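# Pull stained block from row, close gap

## Task

Lift the yellow-brown stained block out of the line of upright, on-edge blocks, lay it down flat on an empty part of the bench clear of that line, then push the remaining grey blocks together so their faces touch once more with no gap.

## Robot and tools

Robot: two arms, left_arm (mounted near scene y = +0.263 m) and right_arm (near y = -0.239 m), each carrying a sixteen-motor four-digit hand (index, middle, ring, thumb). right_arm has a right hand, left_arm its mirror-image left hand. Base poses as calibrated: left_arm (-0.021, +0.263, +0.033) m, right_arm (+0.042, -0.239, +0.048) m, both turned only slightly about z.

Scene frame: origin at table-top height halfway between the two nominal bases; +z up, +x away from the robot over the table, +y toward left_arm. Image left/right do not match arm names. Reported hand positions (metres) and quaternions (wxyz) are in this frame and may be off by a few centimetres, more at long reach.

Hand point axes (right hand): +z runs along straightened fingers toward the tips; +x crosses the palm away from the thumb; the palm surface sits at y = -0.062 m and the fingers curl toward +y. On the left hand +x points toward the thumb instead. Straight fingertips reach about 0.156 m past the hand point. A rigid mast on the palm side of the wrist can strike objects.

Tools.
execute_actions(actions, cameras): actions is a list of actions; each action is a table of 1 to 15 rows, one row per 1/30 s step; a short table repeats its final row to fill 15 steps. Every row is a single flat list of 48 numbers, all in [-1, 1], always covering both arms: positions 1-6 left_arm dx, dy, dz, rx, ry, rz; 7-22 the left hand's sixteen hinge goals; 23 left current_limit; 24 left speed; 25-30 right_arm dx..rz; 31-46 right hand hinge goals; 47 right current_limit; 48 right speed.
Arm numbers are offsets, not poses: each row gives the desired hand point displacement relative to the Hand target that existed when the action began, expressed in that target's own axes. Rows inside one action do not add up; successive actions and calls do, so repeating an offset keeps moving. Scale: 1.0 equals 0.6 m for dx, dy, dz, or 180 degrees for the rotation vector (rx, ry, rz). An all-zero pose part re-requests the current target.
Hinge order, for each hand: index_mcp, index_abd, index_pip, index_dip, thumb_cmc, thumb_axl, thumb_mcp, thumb_ipl, middle_mcp, middle_abd, middle_pip, middle_dip, ring_mcp, ring_abd, ring_pip, ring_dip. Each is an absolute goal angle scaled between its two stops, not an offset. Moving toward -1 curls or closes: on fingers _mcp bends at the knuckle (straight at +0.75), _pip the middle joint (straight +0.58), _dip the tip joint (straight +0.70), _abd swings sideways (straight 0.00). thumb_cmc toward -1 brings the thumb in front of the palm (flat at +0.71); thumb_axl spins it about its own line (straight +0.68); thumb_mcp (+0.23) and thumb_ipl (+0.17) bend it. Zero is a real goal: to keep a hand unchanged, copy back its hand_goal, hand_current_limit and hand_speed. current_limit maps -1..+1 to 0..550 mA per motor (floor 11 mA); low limits also slow hinges and may be too weak to lift a finger. speed maps to (speed+1)/2 of 8.5 rad/s. Starting values: current_limit +0.4, speed -0.6; last values persist.
cameras: names from cam_head_left, cam_head_right, cam_high, cam_left_wrist, cam_right_wrist (each 672x504), ["all"], or []. Omitted/null gives all images only with an empty actions list; an unknown name invalidates the call. An empty actions list is the way to look without moving.

zoom_image(camera, region): enlarges [x0, y0, x1, y1] pixels (origin top-left, at most 504 by 504) of the newest image from that camera.
read_manual(section): licence texts only; no motion.
finished_scene(scene): integer number of the current scene; ends it permanently. Call only once the goal holds without the robot touching anything.

Results per arm: end_effector_position and end_effector_quat_wxyz; Hand target (the last commanded pose after clipping, base for the next offsets); joint positions, velocities (may say "within noise" or be omitted when still) and torques (include arm weight, noisy, offset; numbers 3 and 4 wrap at ±28 N m). Per hand, sixteen entries each in hinge order: hand_goal (written goals; resending keeps a grip), hand_measured (actual positions; resending these relaxes a grip), hand_current_ma (positive means pushing toward -1), hand_state (moving, goal, blocked, overload); plus hand_current_limit and hand_speed.

Behaviour: orientation commands are clipped to 40 degrees from the measured orientation each step. The hand often stops short of the target; if so, send the remaining distance as a new offset. The elbow sags, more with a load, so command a little higher. Friction can leave several centimetres of error without any contact. A finger only presses while its goal lies past the object surface. A wrist near the first joint axis can make the whole arm swing.

Avoid: knocking anything off the table or leaving it off; dropping or releasing moving parts; slamming or hard pushing against the table or heavy things; any contact or pinching between the two arms or hands; motors at 495 mA or above for 5 s (they shut down for 10 s); overheating from holding loads, long reach or pushing at unreachable poses (MOTOR HOT line at 85 °C, arm collapses at 100 °C with an OVER-TEMPERATURE FAULT). To stop pressing on something, command the target back beyond the current hand point. Objects may be nudged by outside disturbances.

Each tool is called after ">>>" as name(argument=value, ...), one argument or row to a line, values as JSON.

## Session

>>> execute_actions(
  actions=[],
)

Scene clock: 0.00 s.
left_arm: end_effector_position=(+0.3361, +0.2896, +0.3303) hand_goal=(+0.754, +0.000, +0.576, +0.696, +0.714, +0.678, +0.226, +0.168, +0.754, +0.000, +0.576, +0.696, +0.754, +0.000, +0.576, +0.696) hand_measured=(+0.754, +0.000, +0.576, +0.696, +0.714, +0.678, +0.226, +0.168, +0.754, +0.000, +0.576, +0.696, +0.754, +0.000, +0.576, +0.696) hand_current_ma=(+0, +0, +0, +0, +0, +0, +0, +0, +0, +0, +0, +0, +0, +0, +0, +0) hand_state=(overload, goal, goal, goal, goal, goal, goal, goal, goal, goal, goal, goal, goal, goal, goal, goal) hand_current_limit=0.40 hand_speed=-0.60 end_effector_quat_wxyz=(-0.015, +0.400, +0.914, +0.059) | right_arm: end_effector_position=(+0.3311, -0.3543, +0.3325) hand_goal=(+0.754, +0.000, +0.576, +0.696, +0.714, +0.678, +0.226, +0.168, +0.754, +0.000, +0.576, +0.696, +0.754, +0.000, +0.576, +0.696) hand_measured=(+0.754, +0.000, +0.576, +0.696, +0.714, +0.678, +0.226, +0.168, +0.754, +0.000, +0.576, +0.696, +0.754, +0.000, +0.576, +0.696) hand_current_ma=(+0, +0, +0, +0, +0, +0, +0, +0, +0, +0, +0, +0, +0, +0, +0, +0) hand_state=(goal, goal, goal, goal, goal, goal, goal, goal, goal, goal, goal, goal, goal, goal, goal, goal) hand_current_limit=0.40 hand_speed=-0.60 end_effector_quat_wxyz=(+0.044, +0.847, +0.453, +0.274)
Joint positions: left_arm=[-0.195 1.164 1.238 -1.653 -0.122 -0.962] | right_arm=[-0.454 0.652 0.827 -1.337 -0.398 0.19]
Joint velocities: within noise
Joint torques (N m): no reading
Heat: left arm: hottest shoulder 34 °C; right arm: hottest waist 37 °C.
Hand target: left_arm +0.3413, +0.2885, +0.3414; -0.002, +0.400, +0.915, +0.062 | right_arm +0.3338, -0.3558, +0.3446; +0.054, +0.844, +0.454, +0.280

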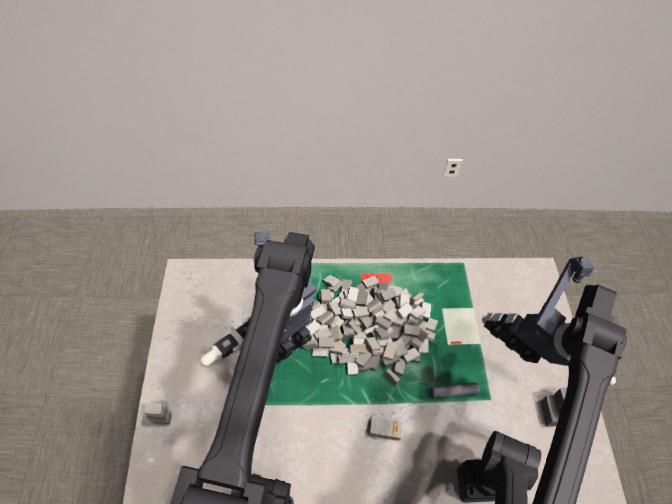

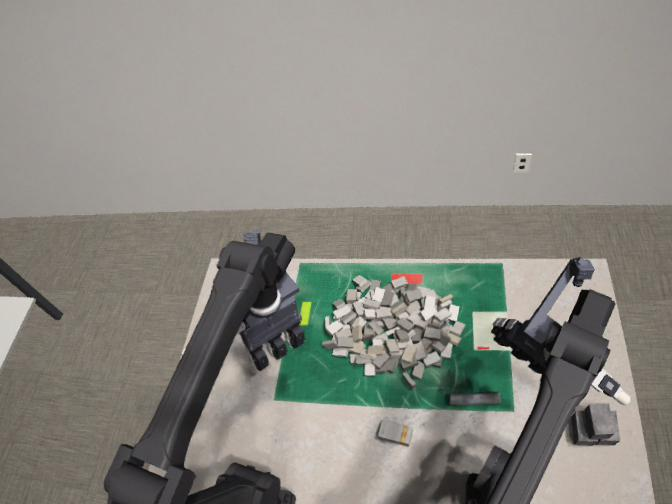

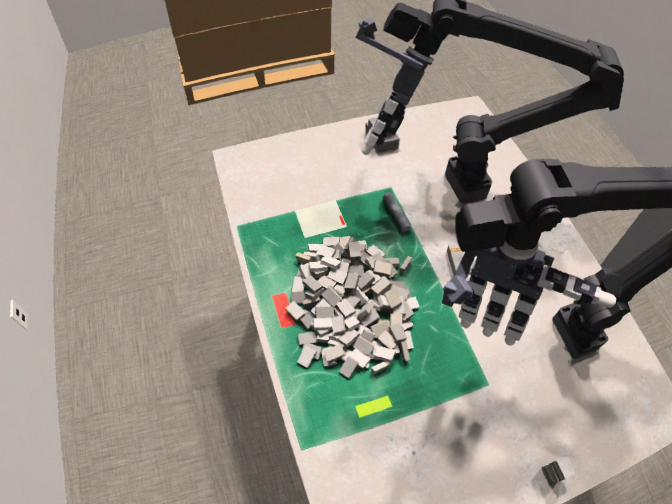

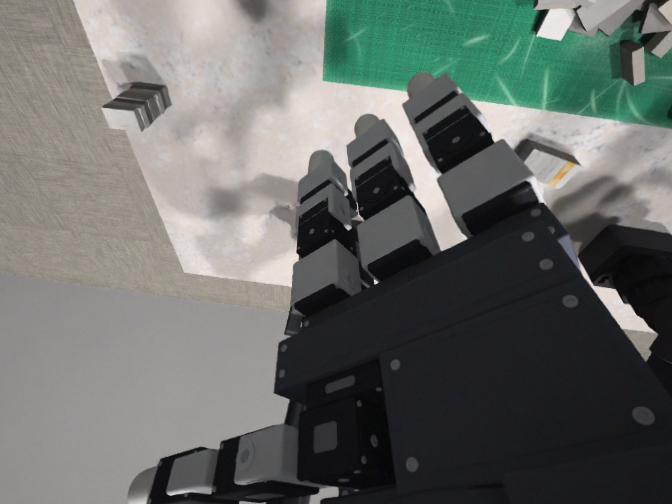

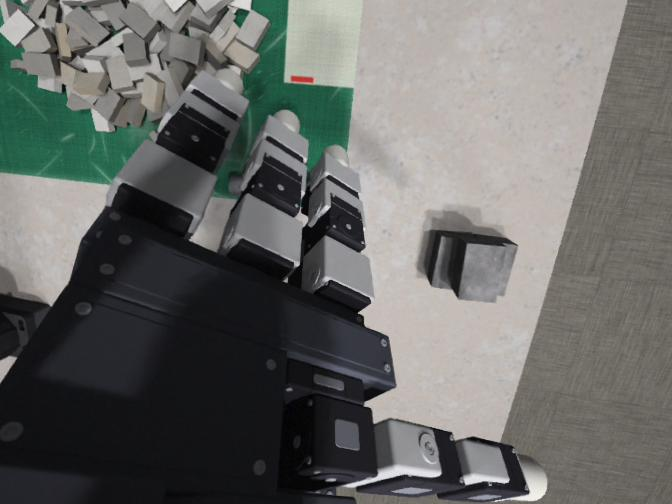

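>>> zoom_image(
  camera="cam_head_left",
  region=[120, 370, 220, 450],
)

>>> zoom_image(
  camera="cam_left_wrist",
  region=[80, 50, 200, 150],
)

>>> zoom_image(
  camera="cam_left_wrist",
  region=[500, 120, 600, 200],
)

>>> zoom_image(
  camera="cam_head_right",
  region=[360, 380, 640, 470],
)

>>> zoom_image(
  camera="cam_high",
  region=[240, 180, 480, 400],
)

>>> zoom_image(
  camera="cam_high",
  region=[500, 420, 620, 504],
)

Scaled by 5.040 from the camera's 672x504 image, which has a finer 960x720 frame.

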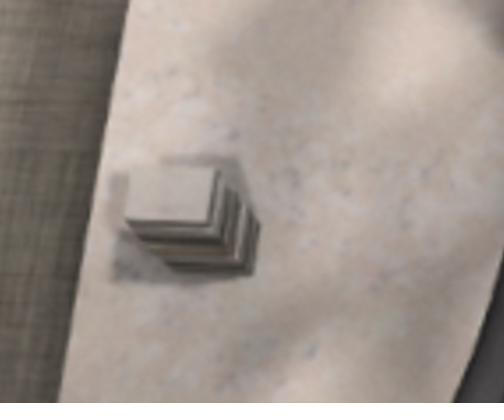

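Scaled by 4.200 from the camera's 672x504 image, which has a finer 960x720 frame.

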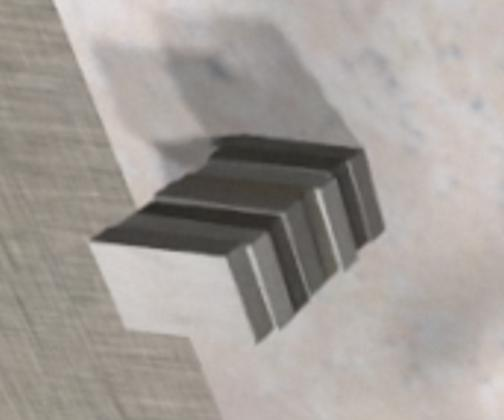

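Scaled by 5.040 from the camera's 672x504 image, which has a finer 960x720 frame.

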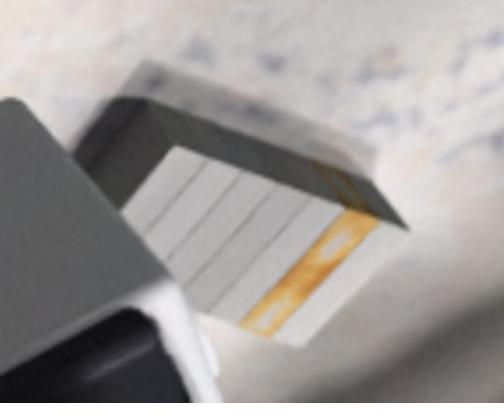

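Scaled by 1.800 from the camera's 672x504 image, which has a finer 960x720 frame.

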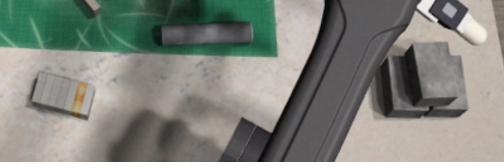

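Scaled by 2.100 from the camera's 672x504 image, which has a finer 960x720 frame.

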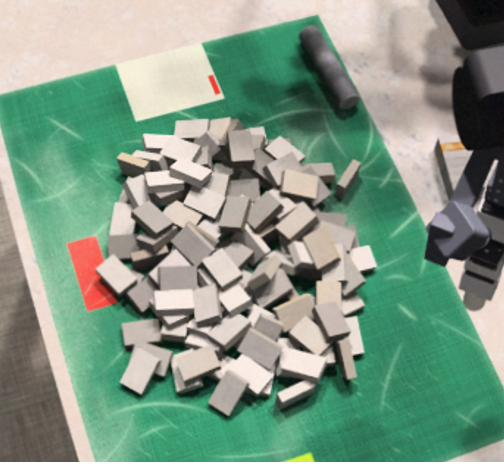

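Scaled by 4.200 from the camera's 672x504 image, which has a finer 960x720 frame.

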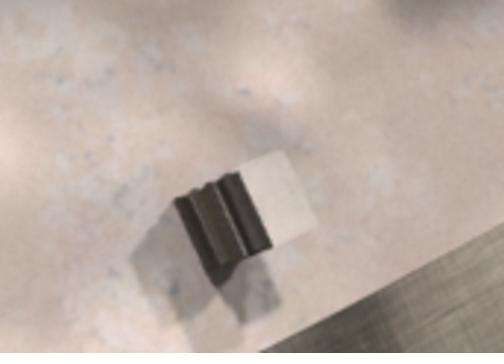

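>>> zoom_image(
  camera="cam_head_right",
  region=[370, 405, 430, 455],
)

>>> zoom_image(
  camera="cam_head_left",
  region=[355, 405, 415, 455],
)

>>> zoom_image(
  camera="cam_left_wrist",
  region=[500, 120, 600, 195],
)

>>> zoom_image(
  camera="cam_right_wrist",
  region=[400, 190, 540, 320],
)

Scaled by 8.400 from the camera's 672x504 image, which has a finer 960x720 frame.

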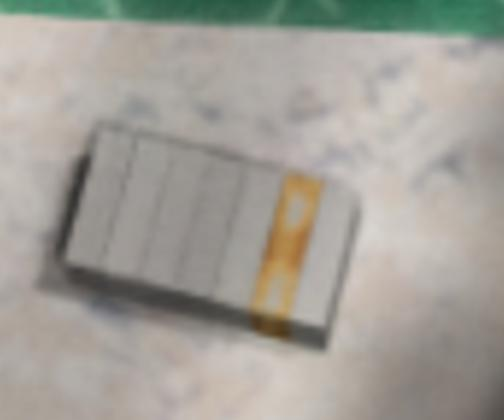

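Scaled by 8.400 from the camera's 672x504 image, which has a finer 960x720 frame.

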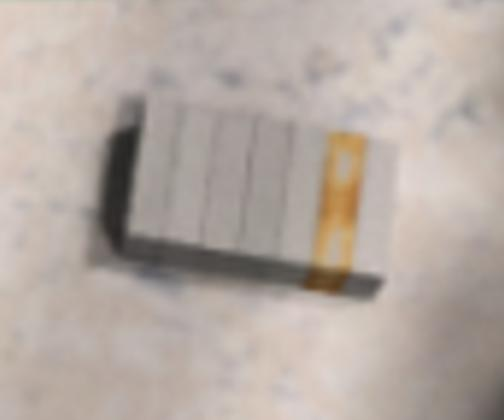

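Scaled by 5.040 from the camera's 672x504 image, which has a finer 960x720 frame.

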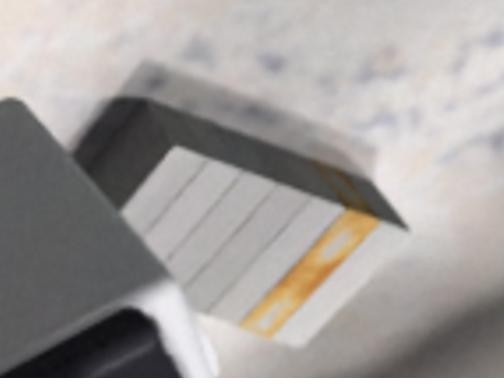

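Scaled by 3.600 from the camera's 672x504 image, which has a finer 960x720 frame.

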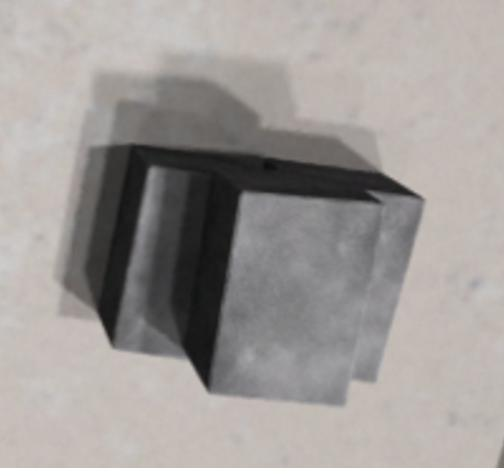

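>>> execute_actions(
  actions=[
    [[0,0,0,0,0,0,0.754,0,0.576,0.696,0.714,0.678,0.226,0.168,0.754,0,0.576,0.696,0.754,0,0.576,0.696,0.4,-0.6,0.0524,-0.0767,0.0133,0.0308,0.0029,-0.0864,0.754,0,0.576,0.696,0.714,0.678,0.226,0.168,-0.342,0,-0.445,-0.029,0.754,0,0.576,0.696,0.4,-0.6]],
    [[0,0,0,0,0,0,0.754,0,0.576,0.696,0.714,0.678,0.226,0.168,0.754,0,0.576,0.696,0.754,0,0.576,0.696,0.4,-0.6,0.0707,-0.0582,0.0204,0.0308,0.0029,-0.0864,0.754,0,0.576,0.696,0.714,0.678,0.226,0.168,-0.342,0,-0.445,-0.029,0.754,0,0.576,0.696,0.4,-0.6]],
    [[0,0,0,0,0,0,0.754,0,0.576,0.696,0.714,0.678,0.226,0.168,0.754,0,0.576,0.696,0.754,0,0.576,0.696,0.4,-0.6,0.0832,-0.0349,0.0256,0.0308,0.0029,-0.0864,0.754,0,0.576,0.696,0.714,0.678,0.226,0.168,-0.342,0,-0.445,-0.029,0.754,0,0.576,0.696,0.4,-0.6]],
  ],
  cameras=["cam_head_right","cam_high"],
)

Scene clock: 295.33 s.
left_arm: end_effector_position=(+0.3361, +0.2896, +0.3303) hand_goal=(+0.754, +0.000, +0.576, +0.696, +0.714, +0.678, +0.226, +0.168, +0.754, +0.000, +0.576, +0.696, +0.754, +0.000, +0.576, +0.696) hand_measured=(+0.754, +0.000, +0.576, +0.696, +0.714, +0.678, +0.224, +0.168, +0.754, +0.000, +0.576, +0.696, +0.754, +0.000, +0.576, +0.696) hand_current_ma=(+0, +0, +2, +0, +1, -2, -7, -1, -2, +0, +2, +0, -2, +0, +2, +0) hand_state=(overload, goal, goal, goal, goal, goal, goal, goal, goal, goal, goal, goal, goal, goal, goal, goal) hand_current_limit=0.40 hand_speed=-0.60 end_effector_quat_wxyz=(-0.015, +0.400, +0.914, +0.059) | right_arm: end_effector_position=(+0.2871, -0.1948, +0.3173) hand_goal=(+0.754, +0.000, +0.576, +0.696, +0.714, +0.678, +0.226, +0.168, -0.342, +0.000, -0.444, -0.028, +0.754, +0.000, +0.576, +0.696) hand_measured=(+0.754, +0.002, +0.576, +0.696, +0.716, +0.678, +0.222, +0.168, -0.328, +0.002, -0.440, -0.026, +0.756, +0.002, +0.576, +0.696) hand_current_ma=(+0, +0, +0, +0, +1, +0, -1, +0, +8, +0, +1, +0, +0, +0, +0, +0) hand_state=(goal, goal, goal, goal, goal, goal, goal, goal, goal, goal, goal, goal, goal, goal, goal, goal) hand_current_limit=0.40 hand_speed=-0.60 end_effector_quat_wxyz=(+0.033, +0.589, +0.787, +0.182)
Joint positions: left_arm=[-0.195 1.164 1.238 -1.653 -0.122 -0.962] | right_arm=[0.046 0.513 0.783 -1.557 -0.245 -0.233]
Joint torques (N m): left_arm=[1.96 -5.66 9.95 0.53 -0.33 -0.08] | right_arm=[-0.67 -0.21 9.22 0.29 -0.11 0]
Heat: left arm: hottest elbow 41 °C; right arm: hottest elbow 41 °C.
Hand target: left_arm +0.3413, +0.2885, +0.3414; -0.002, +0.400, +0.915, +0.062 | right_arm +0.2854, -0.1964, +0.3171; +0.035, +0.591, +0.785, +0.181
Off the commanded pose: left_arm 0.012 m, 2 deg | right_arm 0.002 m, 0 deg.
Images, in order (width x height): cam_head_right 672x504, cam_high 672x504.

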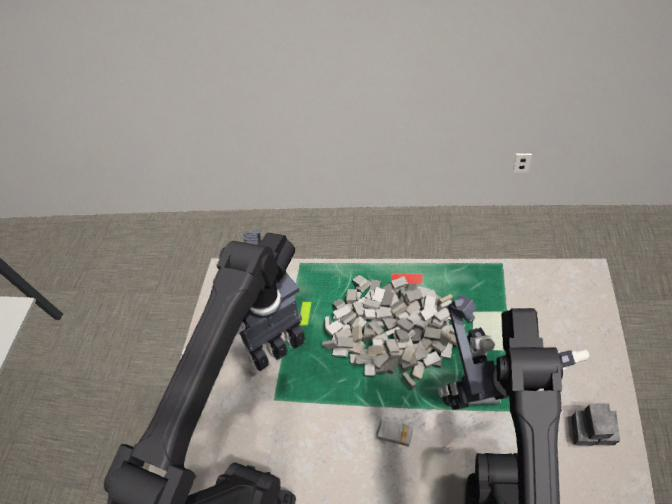

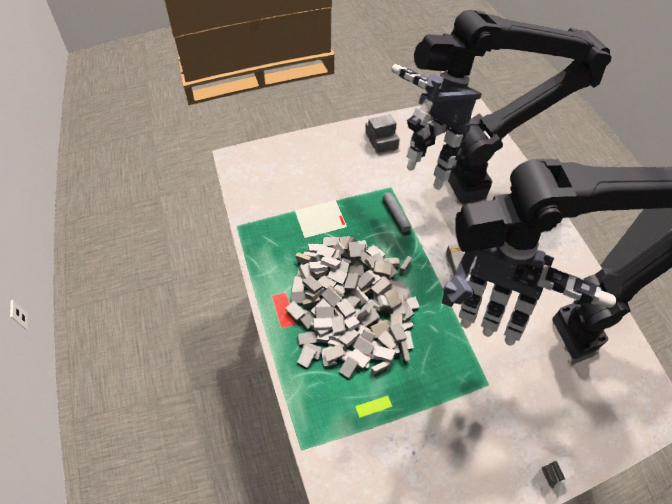

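>>> execute_actions(
  actions=[
    [[0,0,0,0,0,0,0.754,0,0.576,0.696,0.714,0.678,0.226,0.168,0.754,0,0.576,0.696,0.754,0,0.576,0.696,0.4,-0.6,0.0889,-0.0088,0.0285,0.0308,0.0029,-0.0864,0.754,0,0.576,0.696,0.714,0.678,0.226,0.168,-0.342,0,-0.445,-0.029,0.754,0,0.576,0.696,0.4,-0.6]],
    [[0,0,0,0,0,0,0.754,0,0.576,0.696,0.714,0.678,0.226,0.168,0.754,0,0.576,0.696,0.754,0,0.576,0.696,0.4,-0.6,0.0874,0.0181,0.0289,0.0308,0.0029,-0.0864,0.754,0,0.576,0.696,0.714,0.678,0.226,0.168,-0.342,0,-0.445,-0.029,0.754,0,0.576,0.696,0.4,-0.6]],
  ],
  cameras=["cam_head_right","cam_high","cam_right_wrist"],
)

Scene clock: 305.97 s.
left_arm: end_effector_position=(+0.3361, +0.2896, +0.3303) hand_goal=(+0.754, +0.000, +0.576, +0.696, +0.714, +0.678, +0.226, +0.168, +0.754, +0.000, +0.576, +0.696, +0.754, +0.000, +0.576, +0.696) hand_measured=(+0.754, +0.000, +0.576, +0.696, +0.714, +0.678, +0.224, +0.168, +0.754, +0.000, +0.576, +0.696, +0.754, +0.000, +0.576, +0.696) hand_current_ma=(+0, +0, +2, +0, +1, -2, -7, -1, -2, +0, +2, +0, -2, +0, +2, +0) hand_state=(overload, goal, goal, goal, goal, goal, goal, goal, goal, goal, goal, goal, goal, goal, goal, goal) hand_current_limit=0.40 hand_speed=-0.60 end_effector_quat_wxyz=(-0.015, +0.400, +0.914, +0.059) | right_arm: end_effector_position=(+0.2479, -0.0888, +0.2843) hand_goal=(+0.754, +0.000, +0.576, +0.696, +0.714, +0.678, +0.226, +0.168, -0.342, +0.000, -0.444, -0.028, +0.754, +0.000, +0.576, +0.696) hand_measured=(+0.756, +0.002, +0.576, +0.696, +0.716, +0.678, +0.222, +0.168, -0.328, +0.002, -0.442, -0.026, +0.754, +0.002, +0.576, +0.696) hand_current_ma=(+0, +0, +0, +0, +0, +0, -1, +0, +8, +0, +0, +0, +0, +0, +0, +0) hand_state=(goal, goal, goal, goal, goal, goal, goal, goal, goal, goal, goal, goal, goal, goal, goal, goal) hand_current_limit=0.40 hand_speed=-0.60 end_effector_quat_wxyz=(+0.008, +0.350, +0.933, +0.084)
Joint positions: left_arm=[-0.195 1.164 1.238 -1.653 -0.122 -0.962] | right_arm=[0.591 0.625 0.783 -1.585 -0.088 -0.283]
Joint torques (N m): left_arm=[2.02 -5.66 9.95 0.54 -0.32 -0.08] | right_arm=[-1.2 -1.44 11.32 0.1 0.02 0.1]
Heat: left arm: hottest elbow 41 °C; right arm: hottest elbow 41 °C.
Hand target: left_arm +0.3413, +0.2885, +0.3414; -0.002, +0.400, +0.915, +0.062 | right_arm +0.2530, -0.0902, +0.2988; +0.018, +0.358, +0.929, +0.094
Off the commanded pose: left_arm 0.012 m, 2 deg | right_arm 0.015 m, 2 deg.
Images, in order (width x height): cam_head_right 672x504, cam_high 672x504, cam_right_wrist 672x504.

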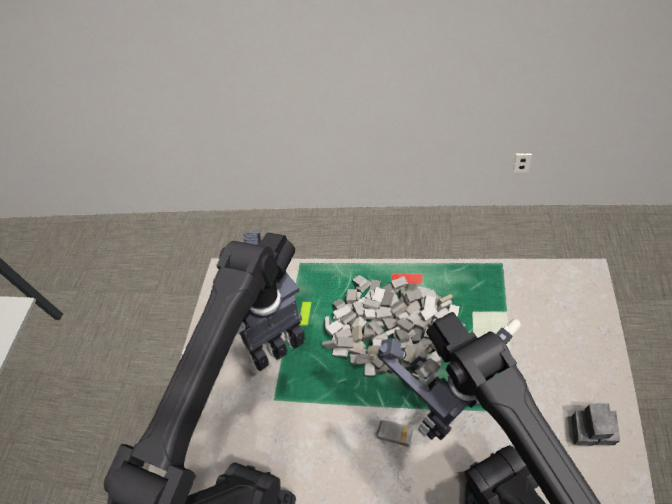

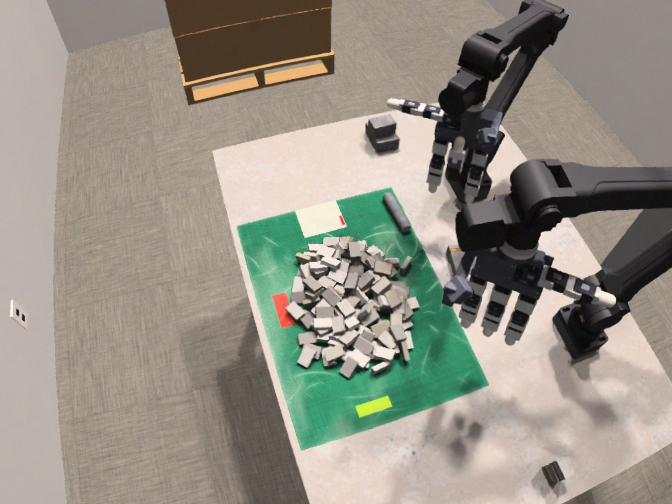

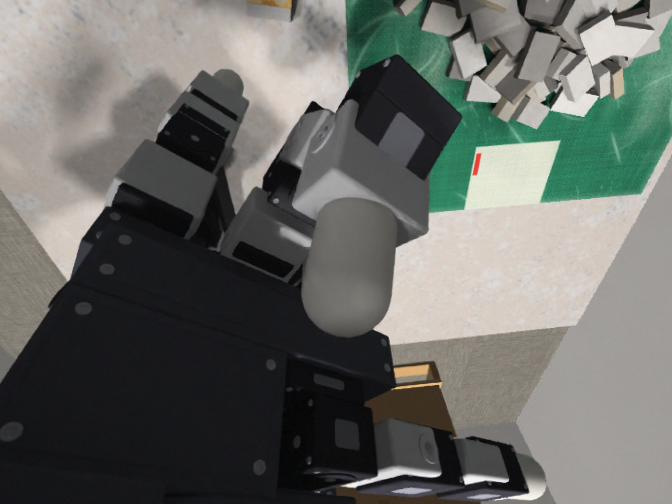

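>>> execute_actions(
  actions=[
    [[0,0,0,0,0,0,0.754,0,0.576,0.696,0.714,0.678,0.226,0.168,0.754,0,0.576,0.696,0.754,0,0.576,0.696,0.4,-0.6,0.0787,0.0435,0.0267,0.0308,0.0029,-0.0864,0.754,0,0.576,0.696,0.714,0.678,0.226,0.168,0.99,0,0.98,0.98,0.754,0,0.576,0.696,0.4,-0.6]],
    [[0,0,0,0,0,0,0.754,0,0.576,0.696,0.714,0.678,0.226,0.168,0.754,0,0.576,0.696,0.754,0,0.576,0.696,0.4,-0.6,0.0636,0.0654,0.0220,0.0308,0.0029,-0.0864,0.754,0,0.576,0.696,0.714,0.678,0.226,0.168,0.99,0,0.98,0.98,0.754,0,0.576,0.696,0.4,-0.6]],
  ],
  cameras=["all"],
)

Scene clock: 319.33 s.
left_arm: end_effector_position=(+0.3361, +0.2896, +0.3303) hand_goal=(+0.754, +0.000, +0.576, +0.696, +0.714, +0.678, +0.226, +0.168, +0.754, +0.000, +0.576, +0.696, +0.754, +0.000, +0.576, +0.696) hand_measured=(+0.754, +0.000, +0.576, +0.696, +0.714, +0.678, +0.224, +0.168, +0.754, +0.000, +0.576, +0.696, +0.754, +0.000, +0.576, +0.696) hand_current_ma=(+0, +0, +2, +0, +1, -2, -7, -1, -2, +0, +2, +0, -2, +0, +2, +0) hand_state=(overload, goal, goal, goal, goal, goal, goal, goal, goal, goal, goal, goal, goal, goal, goal, goal) hand_current_limit=0.40 hand_speed=-0.60 end_effector_quat_wxyz=(-0.015, +0.400, +0.914, +0.059) | right_arm: end_effector_position=(+0.2133, +0.0099, +0.2600) hand_goal=(+0.754, +0.000, +0.576, +0.696, +0.714, +0.678, +0.226, +0.168, +0.990, +0.000, +0.980, +0.980, +0.754, +0.000, +0.576, +0.696) hand_measured=(+0.752, +0.000, +0.576, +0.696, +0.714, +0.678, +0.222, +0.168, +0.978, +0.000, +0.974, +0.978, +0.754, +0.000, +0.576, +0.696) hand_current_ma=(+0, +0, +0, +0, +0, +0, -2, +0, -6, +0, -2, +0, +0, +0, +0, +0) hand_state=(goal, goal, goal, goal, goal, goal, goal, goal, goal, goal, goal, goal, goal, goal, goal, goal) hand_current_limit=0.40 hand_speed=-0.60 end_effector_quat_wxyz=(-0.013, +0.097, +0.995, -0.018)
Joint positions: left_arm=[-0.195 1.164 1.238 -1.653 -0.122 -0.962] | right_arm=[0.936 0.913 0.889 -1.59 -0.002 -0.468]
Joint torques (N m): left_arm=[1.96 -5.66 9.98 0.53 -0.33 -0.07] | right_arm=[-1.08 -5.54 11.92 -0.32 0.11 -0.11]
Heat: left arm: hottest elbow 41 °C; right arm: hottest elbow 42 °C.
Hand target: left_arm +0.3413, +0.2885, +0.3414; -0.002, +0.400, +0.915, +0.062 | right_arm +0.2206, +0.0160, +0.2804; +0.000, +0.096, +0.995, +0.000
Off the commanded pose: left_arm 0.012 m, 2 deg | right_arm 0.023 m, 3 deg.

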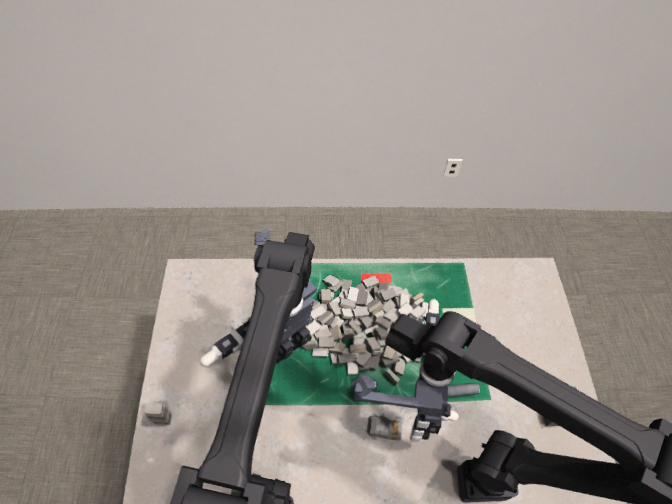

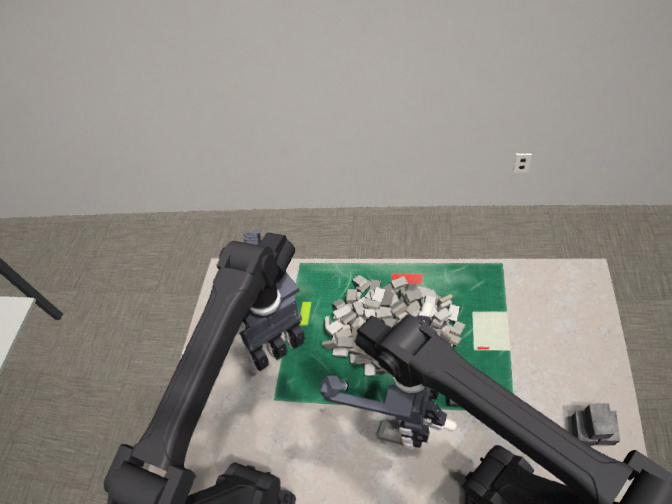

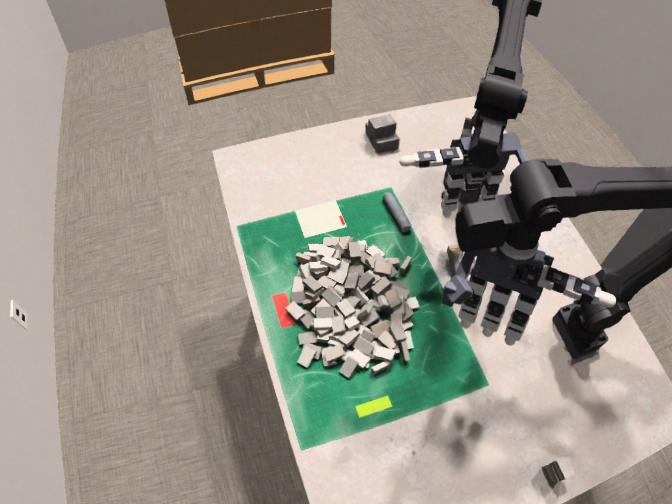

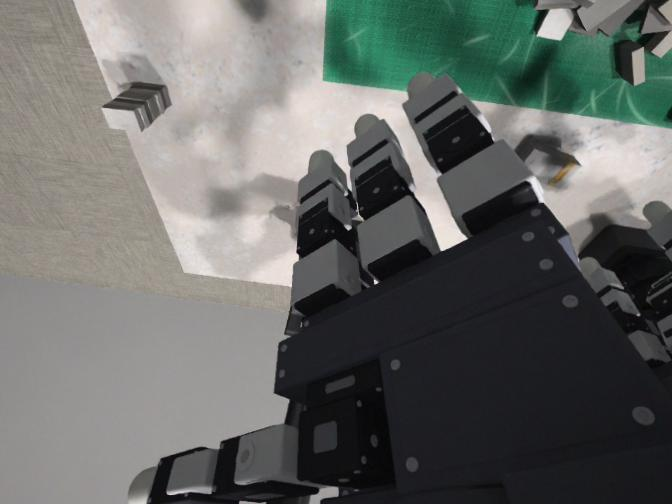

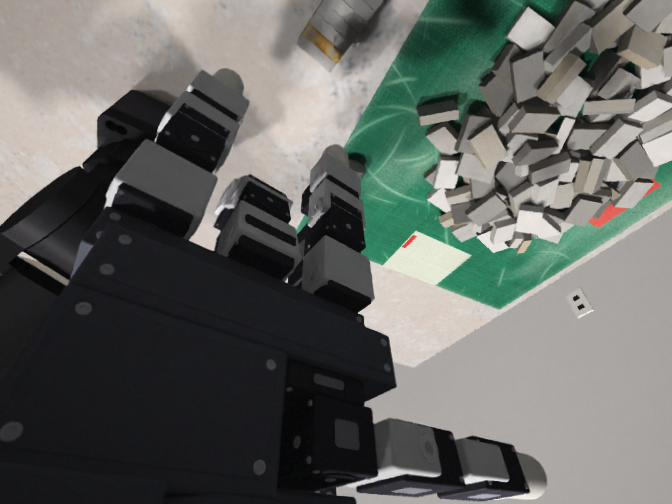

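>>> zoom_image(
  camera="cam_right_wrist",
  region=[200, 0, 400, 150],
)

Scaled by 2.520 from the camera's 672x504 image, which has a finer 960x720 frame.

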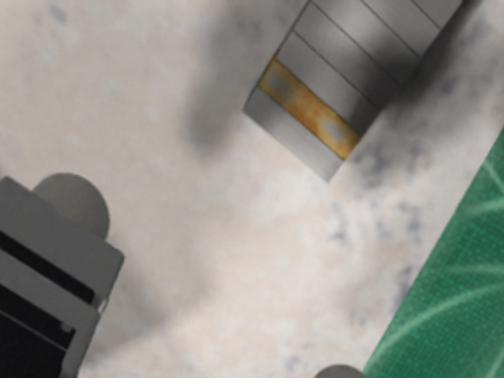

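>>> execute_actions(
  actions=[
    [[0,0,0,0,0,0,0.754,0,0.576,0.696,0.714,0.678,0.226,0.168,0.754,0,0.576,0.696,0.754,0,0.576,0.696,0.4,-0.6,-0.0023,0.0219,0.055,-0.012,-0.007,0,0.754,0,0.576,0.696,0.714,0.678,0.226,0.168,0.99,0,0.98,0.98,0.754,0,0.576,0.696,0.4,-0.6]],
    [[0,0,0,0,0,0,0.754,0,0.576,0.696,0.714,0.678,0.226,0.168,0.754,0,0.576,0.696,0.754,0,0.576,0.696,0.4,-0.6,-0.0023,0.0219,0.061,0,0,0,0.754,0,0.576,0.696,0.714,0.678,0.226,0.168,0.99,0,0.98,0.98,0.754,0,0.576,0.696,0.4,-0.6]],
  ],
  cameras=["cam_head_left","cam_right_wrist","cam_left_wrist"],
)

>>> zoom_image(
  camera="cam_right_wrist",
  region=[200, 0, 400, 200],
)

Scene clock: 361.97 s.
left_arm: end_effector_position=(+0.3361, +0.2896, +0.3303) hand_goal=(+0.754, +0.000, +0.576, +0.696, +0.714, +0.678, +0.226, +0.168, +0.754, +0.000, +0.576, +0.696, +0.754, +0.000, +0.576, +0.696) hand_measured=(+0.754, +0.000, +0.576, +0.696, +0.714, +0.678, +0.224, +0.168, +0.754, +0.000, +0.576, +0.696, +0.754, +0.000, +0.576, +0.696) hand_current_ma=(+0, +0, +2, +0, +1, -2, -7, -1, -2, +0, +2, +0, -2, +0, +2, +0) hand_state=(overload, goal, goal, goal, goal, goal, goal, goal, goal, goal, goal, goal, goal, goal, goal, goal) hand_current_limit=0.40 hand_speed=-0.60 end_effector_quat_wxyz=(-0.015, +0.400, +0.914, +0.059) | right_arm: end_effector_position=(+0.2280, +0.0389, +0.2098) hand_goal=(+0.754, +0.000, +0.576, +0.696, +0.714, +0.678, +0.226, +0.168, +0.990, +0.000, +0.980, +0.980, +0.754, +0.000, +0.576, +0.696) hand_measured=(+0.754, +0.000, +0.576, +0.696, +0.714, +0.678, +0.222, +0.168, +0.986, +0.000, +0.976, +0.978, +0.754, +0.000, +0.576, +0.696) hand_current_ma=(+0, +0, +0, +0, +0, +0, -2, +0, -1, +0, -1, +0, +0, +0, +0, +0) hand_state=(goal, goal, goal, goal, goal, goal, goal, goal, goal, goal, goal, goal, goal, goal, goal, goal) hand_current_limit=0.40 hand_speed=-0.60 end_effector_quat_wxyz=(+0.009, +0.094, +0.995, +0.013)
Joint positions: left_arm=[-0.195 1.164 1.238 -1.653 -0.122 -0.962] | right_arm=[0.961 0.973 0.774 -1.339 0.001 -0.449]
Joint torques (N m): left_arm=[2.08 -5.6 9.92 0.53 -0.33 -0.08] | right_arm=[0.09 -5.6 8.9 0.34 0.1 0.13]
Heat: left arm: hottest elbow 41 °C; right arm: hottest elbow 43 °C.
Hand target: left_arm +0.3413, +0.2885, +0.3414; -0.002, +0.400, +0.915, +0.062 | right_arm +0.2295, +0.0426, +0.2115; +0.013, +0.096, +0.995, +0.018
Off the commanded pose: left_arm 0.012 m, 2 deg | right_arm 0.004 m, 1 deg.
Images, in order (width x height): cam_head_left 672x504, cam_left_wrist 672x504, cam_right_wrist 672x504.

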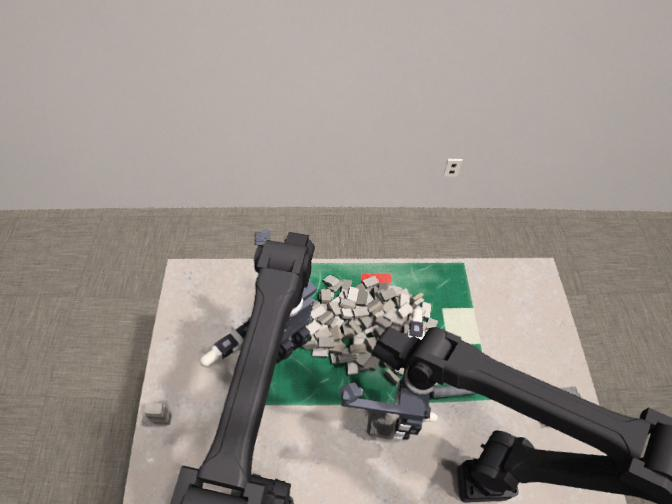

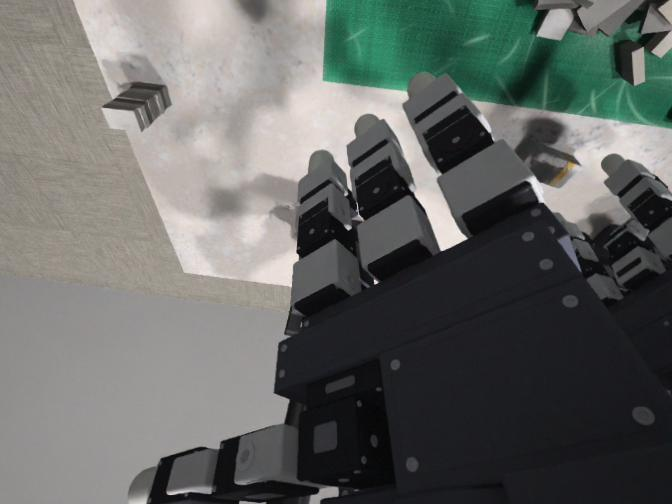

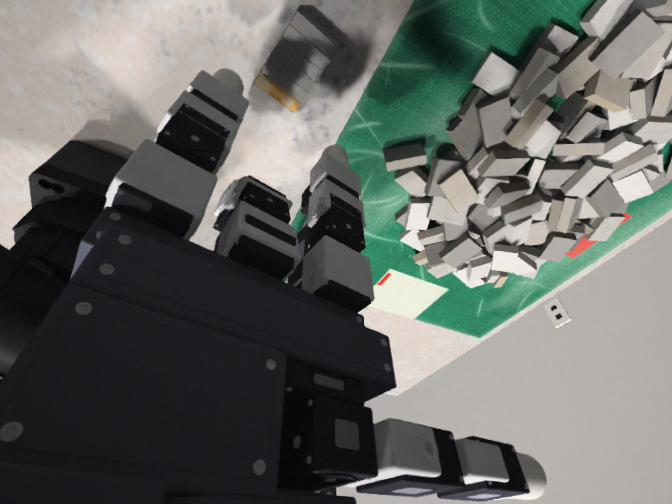

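Scaled by 2.520 from the camera's 672x504 image, which has a finer 960x720 frame.

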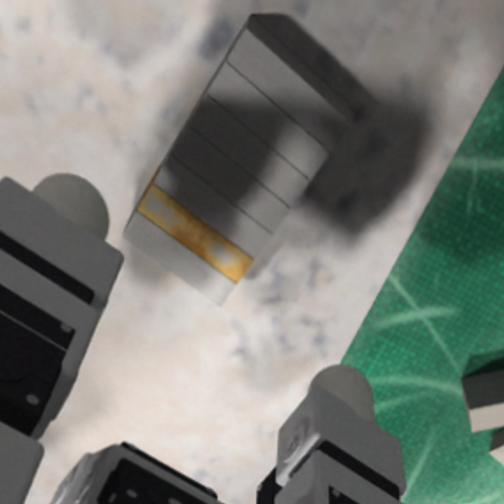

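>>> execute_actions(
  actions=[
    [[0,0,0,0,0,0,0.754,0,0.576,0.696,0.714,0.678,0.226,0.168,0.754,0,0.576,0.696,0.754,0,0.576,0.696,0.4,-0.6,0.014,-0.0185,0.0907,0.0088,0.0049,0,0.754,0,0.576,0.696,0.714,0.678,0.226,0.168,0.99,0,0.98,0.98,0.754,0,0.576,0.696,0.4,-0.6]],
  ],
  cameras=["cam_right_wrist","cam_left_wrist"],
)

>>> zoom_image(
  camera="cam_right_wrist",
  region=[200, 40, 360, 200],
)

>>> zoom_image(
  camera="cam_left_wrist",
  region=[500, 110, 672, 240],
)

Scene clock: 423.67 s.
left_arm: end_effector_position=(+0.3361, +0.2896, +0.3303) hand_goal=(+0.754, +0.000, +0.576, +0.696, +0.714, +0.678, +0.226, +0.168, +0.754, +0.000, +0.576, +0.696, +0.754, +0.000, +0.576, +0.696) hand_measured=(+0.754, +0.000, +0.576, +0.696, +0.714, +0.678, +0.224, +0.168, +0.754, +0.000, +0.576, +0.696, +0.754, +0.000, +0.576, +0.696) hand_current_ma=(+0, +0, +2, +0, +1, -2, -7, -1, -2, +0, +2, +0, -2, +0, +2, +0) hand_state=(overload, goal, goal, goal, goal, goal, goal, goal, goal, goal, goal, goal, goal, goal, goal, goal) hand_current_limit=0.40 hand_speed=-0.60 end_effector_quat_wxyz=(-0.015, +0.400, +0.914, +0.059) | right_arm: end_effector_position=(+0.2181, +0.0277, +0.1517) hand_goal=(+0.754, +0.000, +0.576, +0.696, +0.714, +0.678, +0.226, +0.168, +0.990, +0.000, +0.980, +0.980, +0.754, +0.000, +0.576, +0.696) hand_measured=(+0.752, +0.000, +0.576, +0.696, +0.714, +0.678, +0.222, +0.168, +0.986, +0.000, +0.976, +0.978, +0.752, +0.000, +0.576, +0.696) hand_current_ma=(+0, +0, +0, +0, +0, +0, -2, +0, -1, +0, -1, +0, +0, +0, +0, +0) hand_state=(goal, goal, goal, goal, goal, goal, goal, goal, goal, goal, goal, goal, goal, goal, goal, goal) hand_current_limit=0.40 hand_speed=-0.60 end_effector_quat_wxyz=(-0.001, +0.096, +0.995, -0.003)
Joint positions: left_arm=[-0.195 1.164 1.238 -1.653 -0.122 -0.962] | right_arm=[0.968 1.007 0.644 -1.215 0.001 -0.439]
Joint torques (N m): left_arm=[2.08 -5.77 9.96 0.53 -0.33 -0.08] | right_arm=[0.09 -5.07 9.06 0.27 0.01 0.12]
Heat: left arm: hottest elbow 42 °C; right arm: hottest elbow 39 °C.
Hand target: left_arm +0.3413, +0.2885, +0.3414; -0.002, +0.400, +0.915, +0.062 | right_arm +0.2208, +0.0352, +0.1565; +0.004, +0.096, +0.995, +0.005
Off the commanded pose: left_arm 0.012 m, 2 deg | right_arm 0.009 m, 1 deg.
Images, in order (width x height): cam_left_wrist 672x504, cam_right_wrist 672x504.

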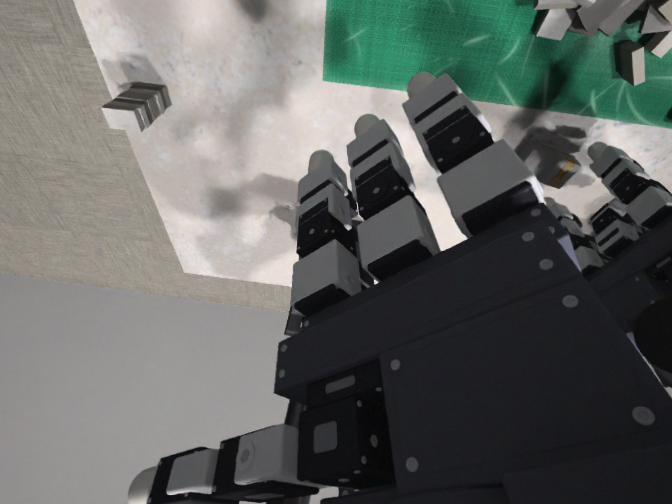

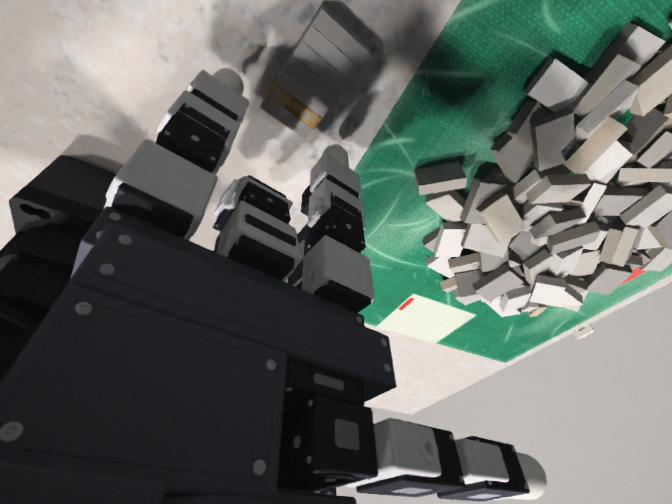

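Scaled by 3.150 from the camera's 672x504 image, which has a finer 960x720 frame.

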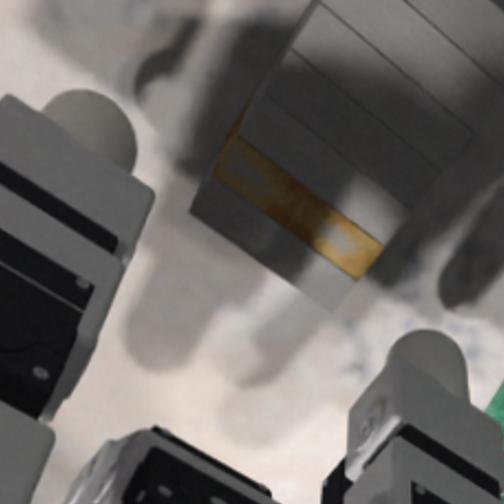

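Scaled by 2.930 from the camera's 672x504 image, which has a finer 960x720 frame.

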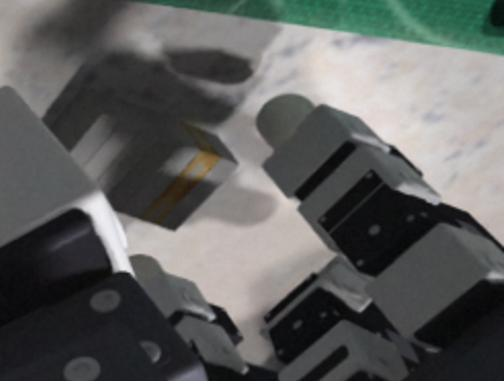

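>>> execute_actions(
  actions=[
    [[0,0,0,0,0,0,0.754,0,0.576,0.696,0.714,0.678,0.226,0.168,0.754,0,0.576,0.696,0.754,0,0.576,0.696,0.4,-0.6,0,0.01,0.0395,0,0,0,0.754,0,0.576,0.696,0.714,0.678,0.226,0.168,0.99,0,0.98,0.98,0.754,0,0.576,0.696,0.4,-0.6]],
  ],
  cameras=["cam_right_wrist","cam_left_wrist"],
)

>>> zoom_image(
  camera="cam_right_wrist",
  region=[200, 40, 360, 200],
)

>>> zoom_image(
  camera="cam_left_wrist",
  region=[500, 110, 672, 240],
)

Scene clock: 450.33 s.
left_arm: end_effector_position=(+0.3361, +0.2896, +0.3303) hand_goal=(+0.754, +0.000, +0.576, +0.696, +0.714, +0.678, +0.226, +0.168, +0.754, +0.000, +0.576, +0.696, +0.754, +0.000, +0.576, +0.696) hand_measured=(+0.754, +0.000, +0.576, +0.696, +0.714, +0.678, +0.224, +0.168, +0.754, +0.000, +0.576, +0.696, +0.754, +0.000, +0.576, +0.696) hand_current_ma=(+0, +0, +2, +0, +1, -2, -7, -1, -2, +0, +2, +0, -2, +0, +2, +0) hand_state=(overload, goal, goal, goal, goal, goal, goal, goal, goal, goal, goal, goal, goal, goal, goal, goal) hand_current_limit=0.40 hand_speed=-0.60 end_effector_quat_wxyz=(-0.015, +0.400, +0.914, +0.059) | right_arm: end_effector_position=(+0.2230, +0.0395, +0.1365) hand_goal=(+0.754, +0.000, +0.576, +0.696, +0.714, +0.678, +0.226, +0.168, +0.990, +0.000, +0.980, +0.980, +0.754, +0.000, +0.576, +0.696) hand_measured=(+0.754, +0.000, +0.576, +0.696, +0.714, +0.678, +0.222, +0.168, +0.986, +0.000, +0.976, +0.978, +0.754, +0.000, +0.576, +0.696) hand_current_ma=(+0, +0, +0, +0, +0, +0, -2, +0, -1, +0, -1, +0, +0, +0, +0, +0) hand_state=(goal, goal, goal, goal, goal, goal, goal, goal, goal, goal, goal, goal, goal, goal, goal, goal) hand_current_limit=0.40 hand_speed=-0.60 end_effector_quat_wxyz=(+0.004, +0.095, +0.995, +0.006)
Joint positions: left_arm=[-0.195 1.164 1.238 -1.653 -0.122 -0.962] | right_arm=[0.98 1.055 0.625 -1.128 0.001 -0.429]
Joint torques (N m): left_arm=[1.96 -5.77 9.92 0.57 -0.32 -0.09] | right_arm=[0.15 -5.36 7.61 0.36 0.03 0.12]
Heat: left arm: hottest elbow 42 °C; right arm: hottest elbow 39 °C.
Hand target: left_arm +0.3413, +0.2885, +0.3414; -0.002, +0.400, +0.915, +0.062 | right_arm +0.2221, +0.0412, +0.1328; +0.004, +0.096, +0.995, +0.005
Off the commanded pose: left_arm 0.012 m, 2 deg | right_arm 0.004 m, 0 deg.
Images, in order (width x height): cam_left_wrist 672x504, cam_right_wrist 672x504.

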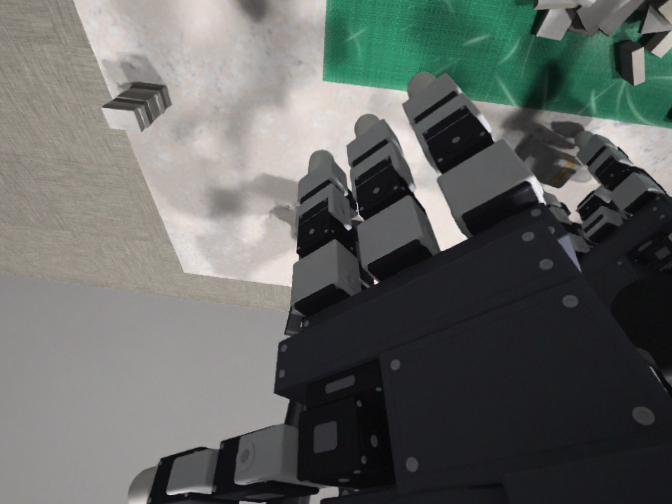

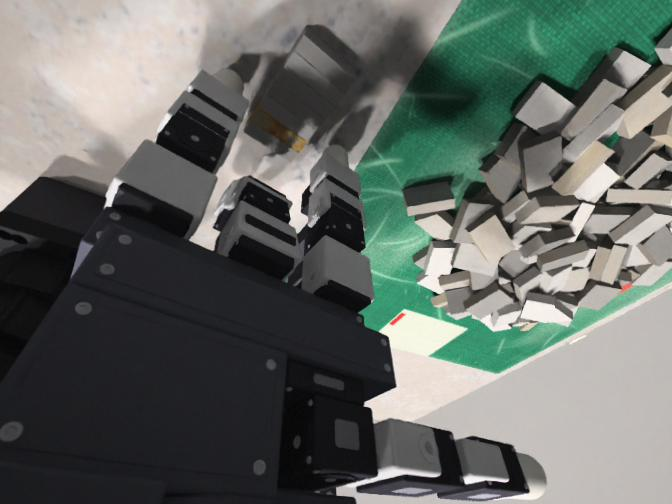

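Scaled by 3.150 from the camera's 672x504 image, which has a finer 960x720 frame.

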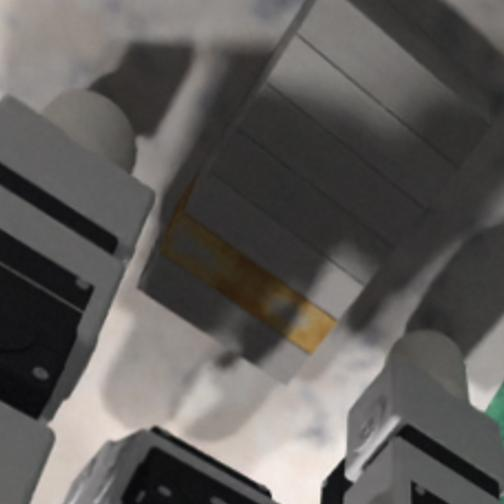

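Scaled by 2.930 from the camera's 672x504 image, which has a finer 960x720 frame.

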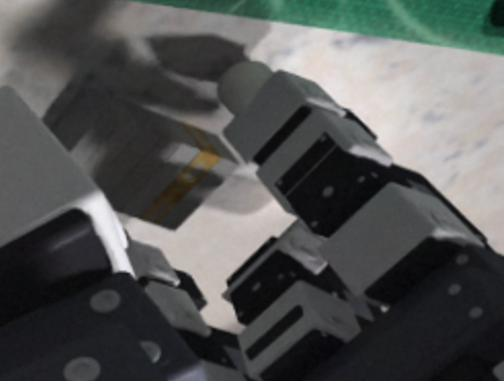

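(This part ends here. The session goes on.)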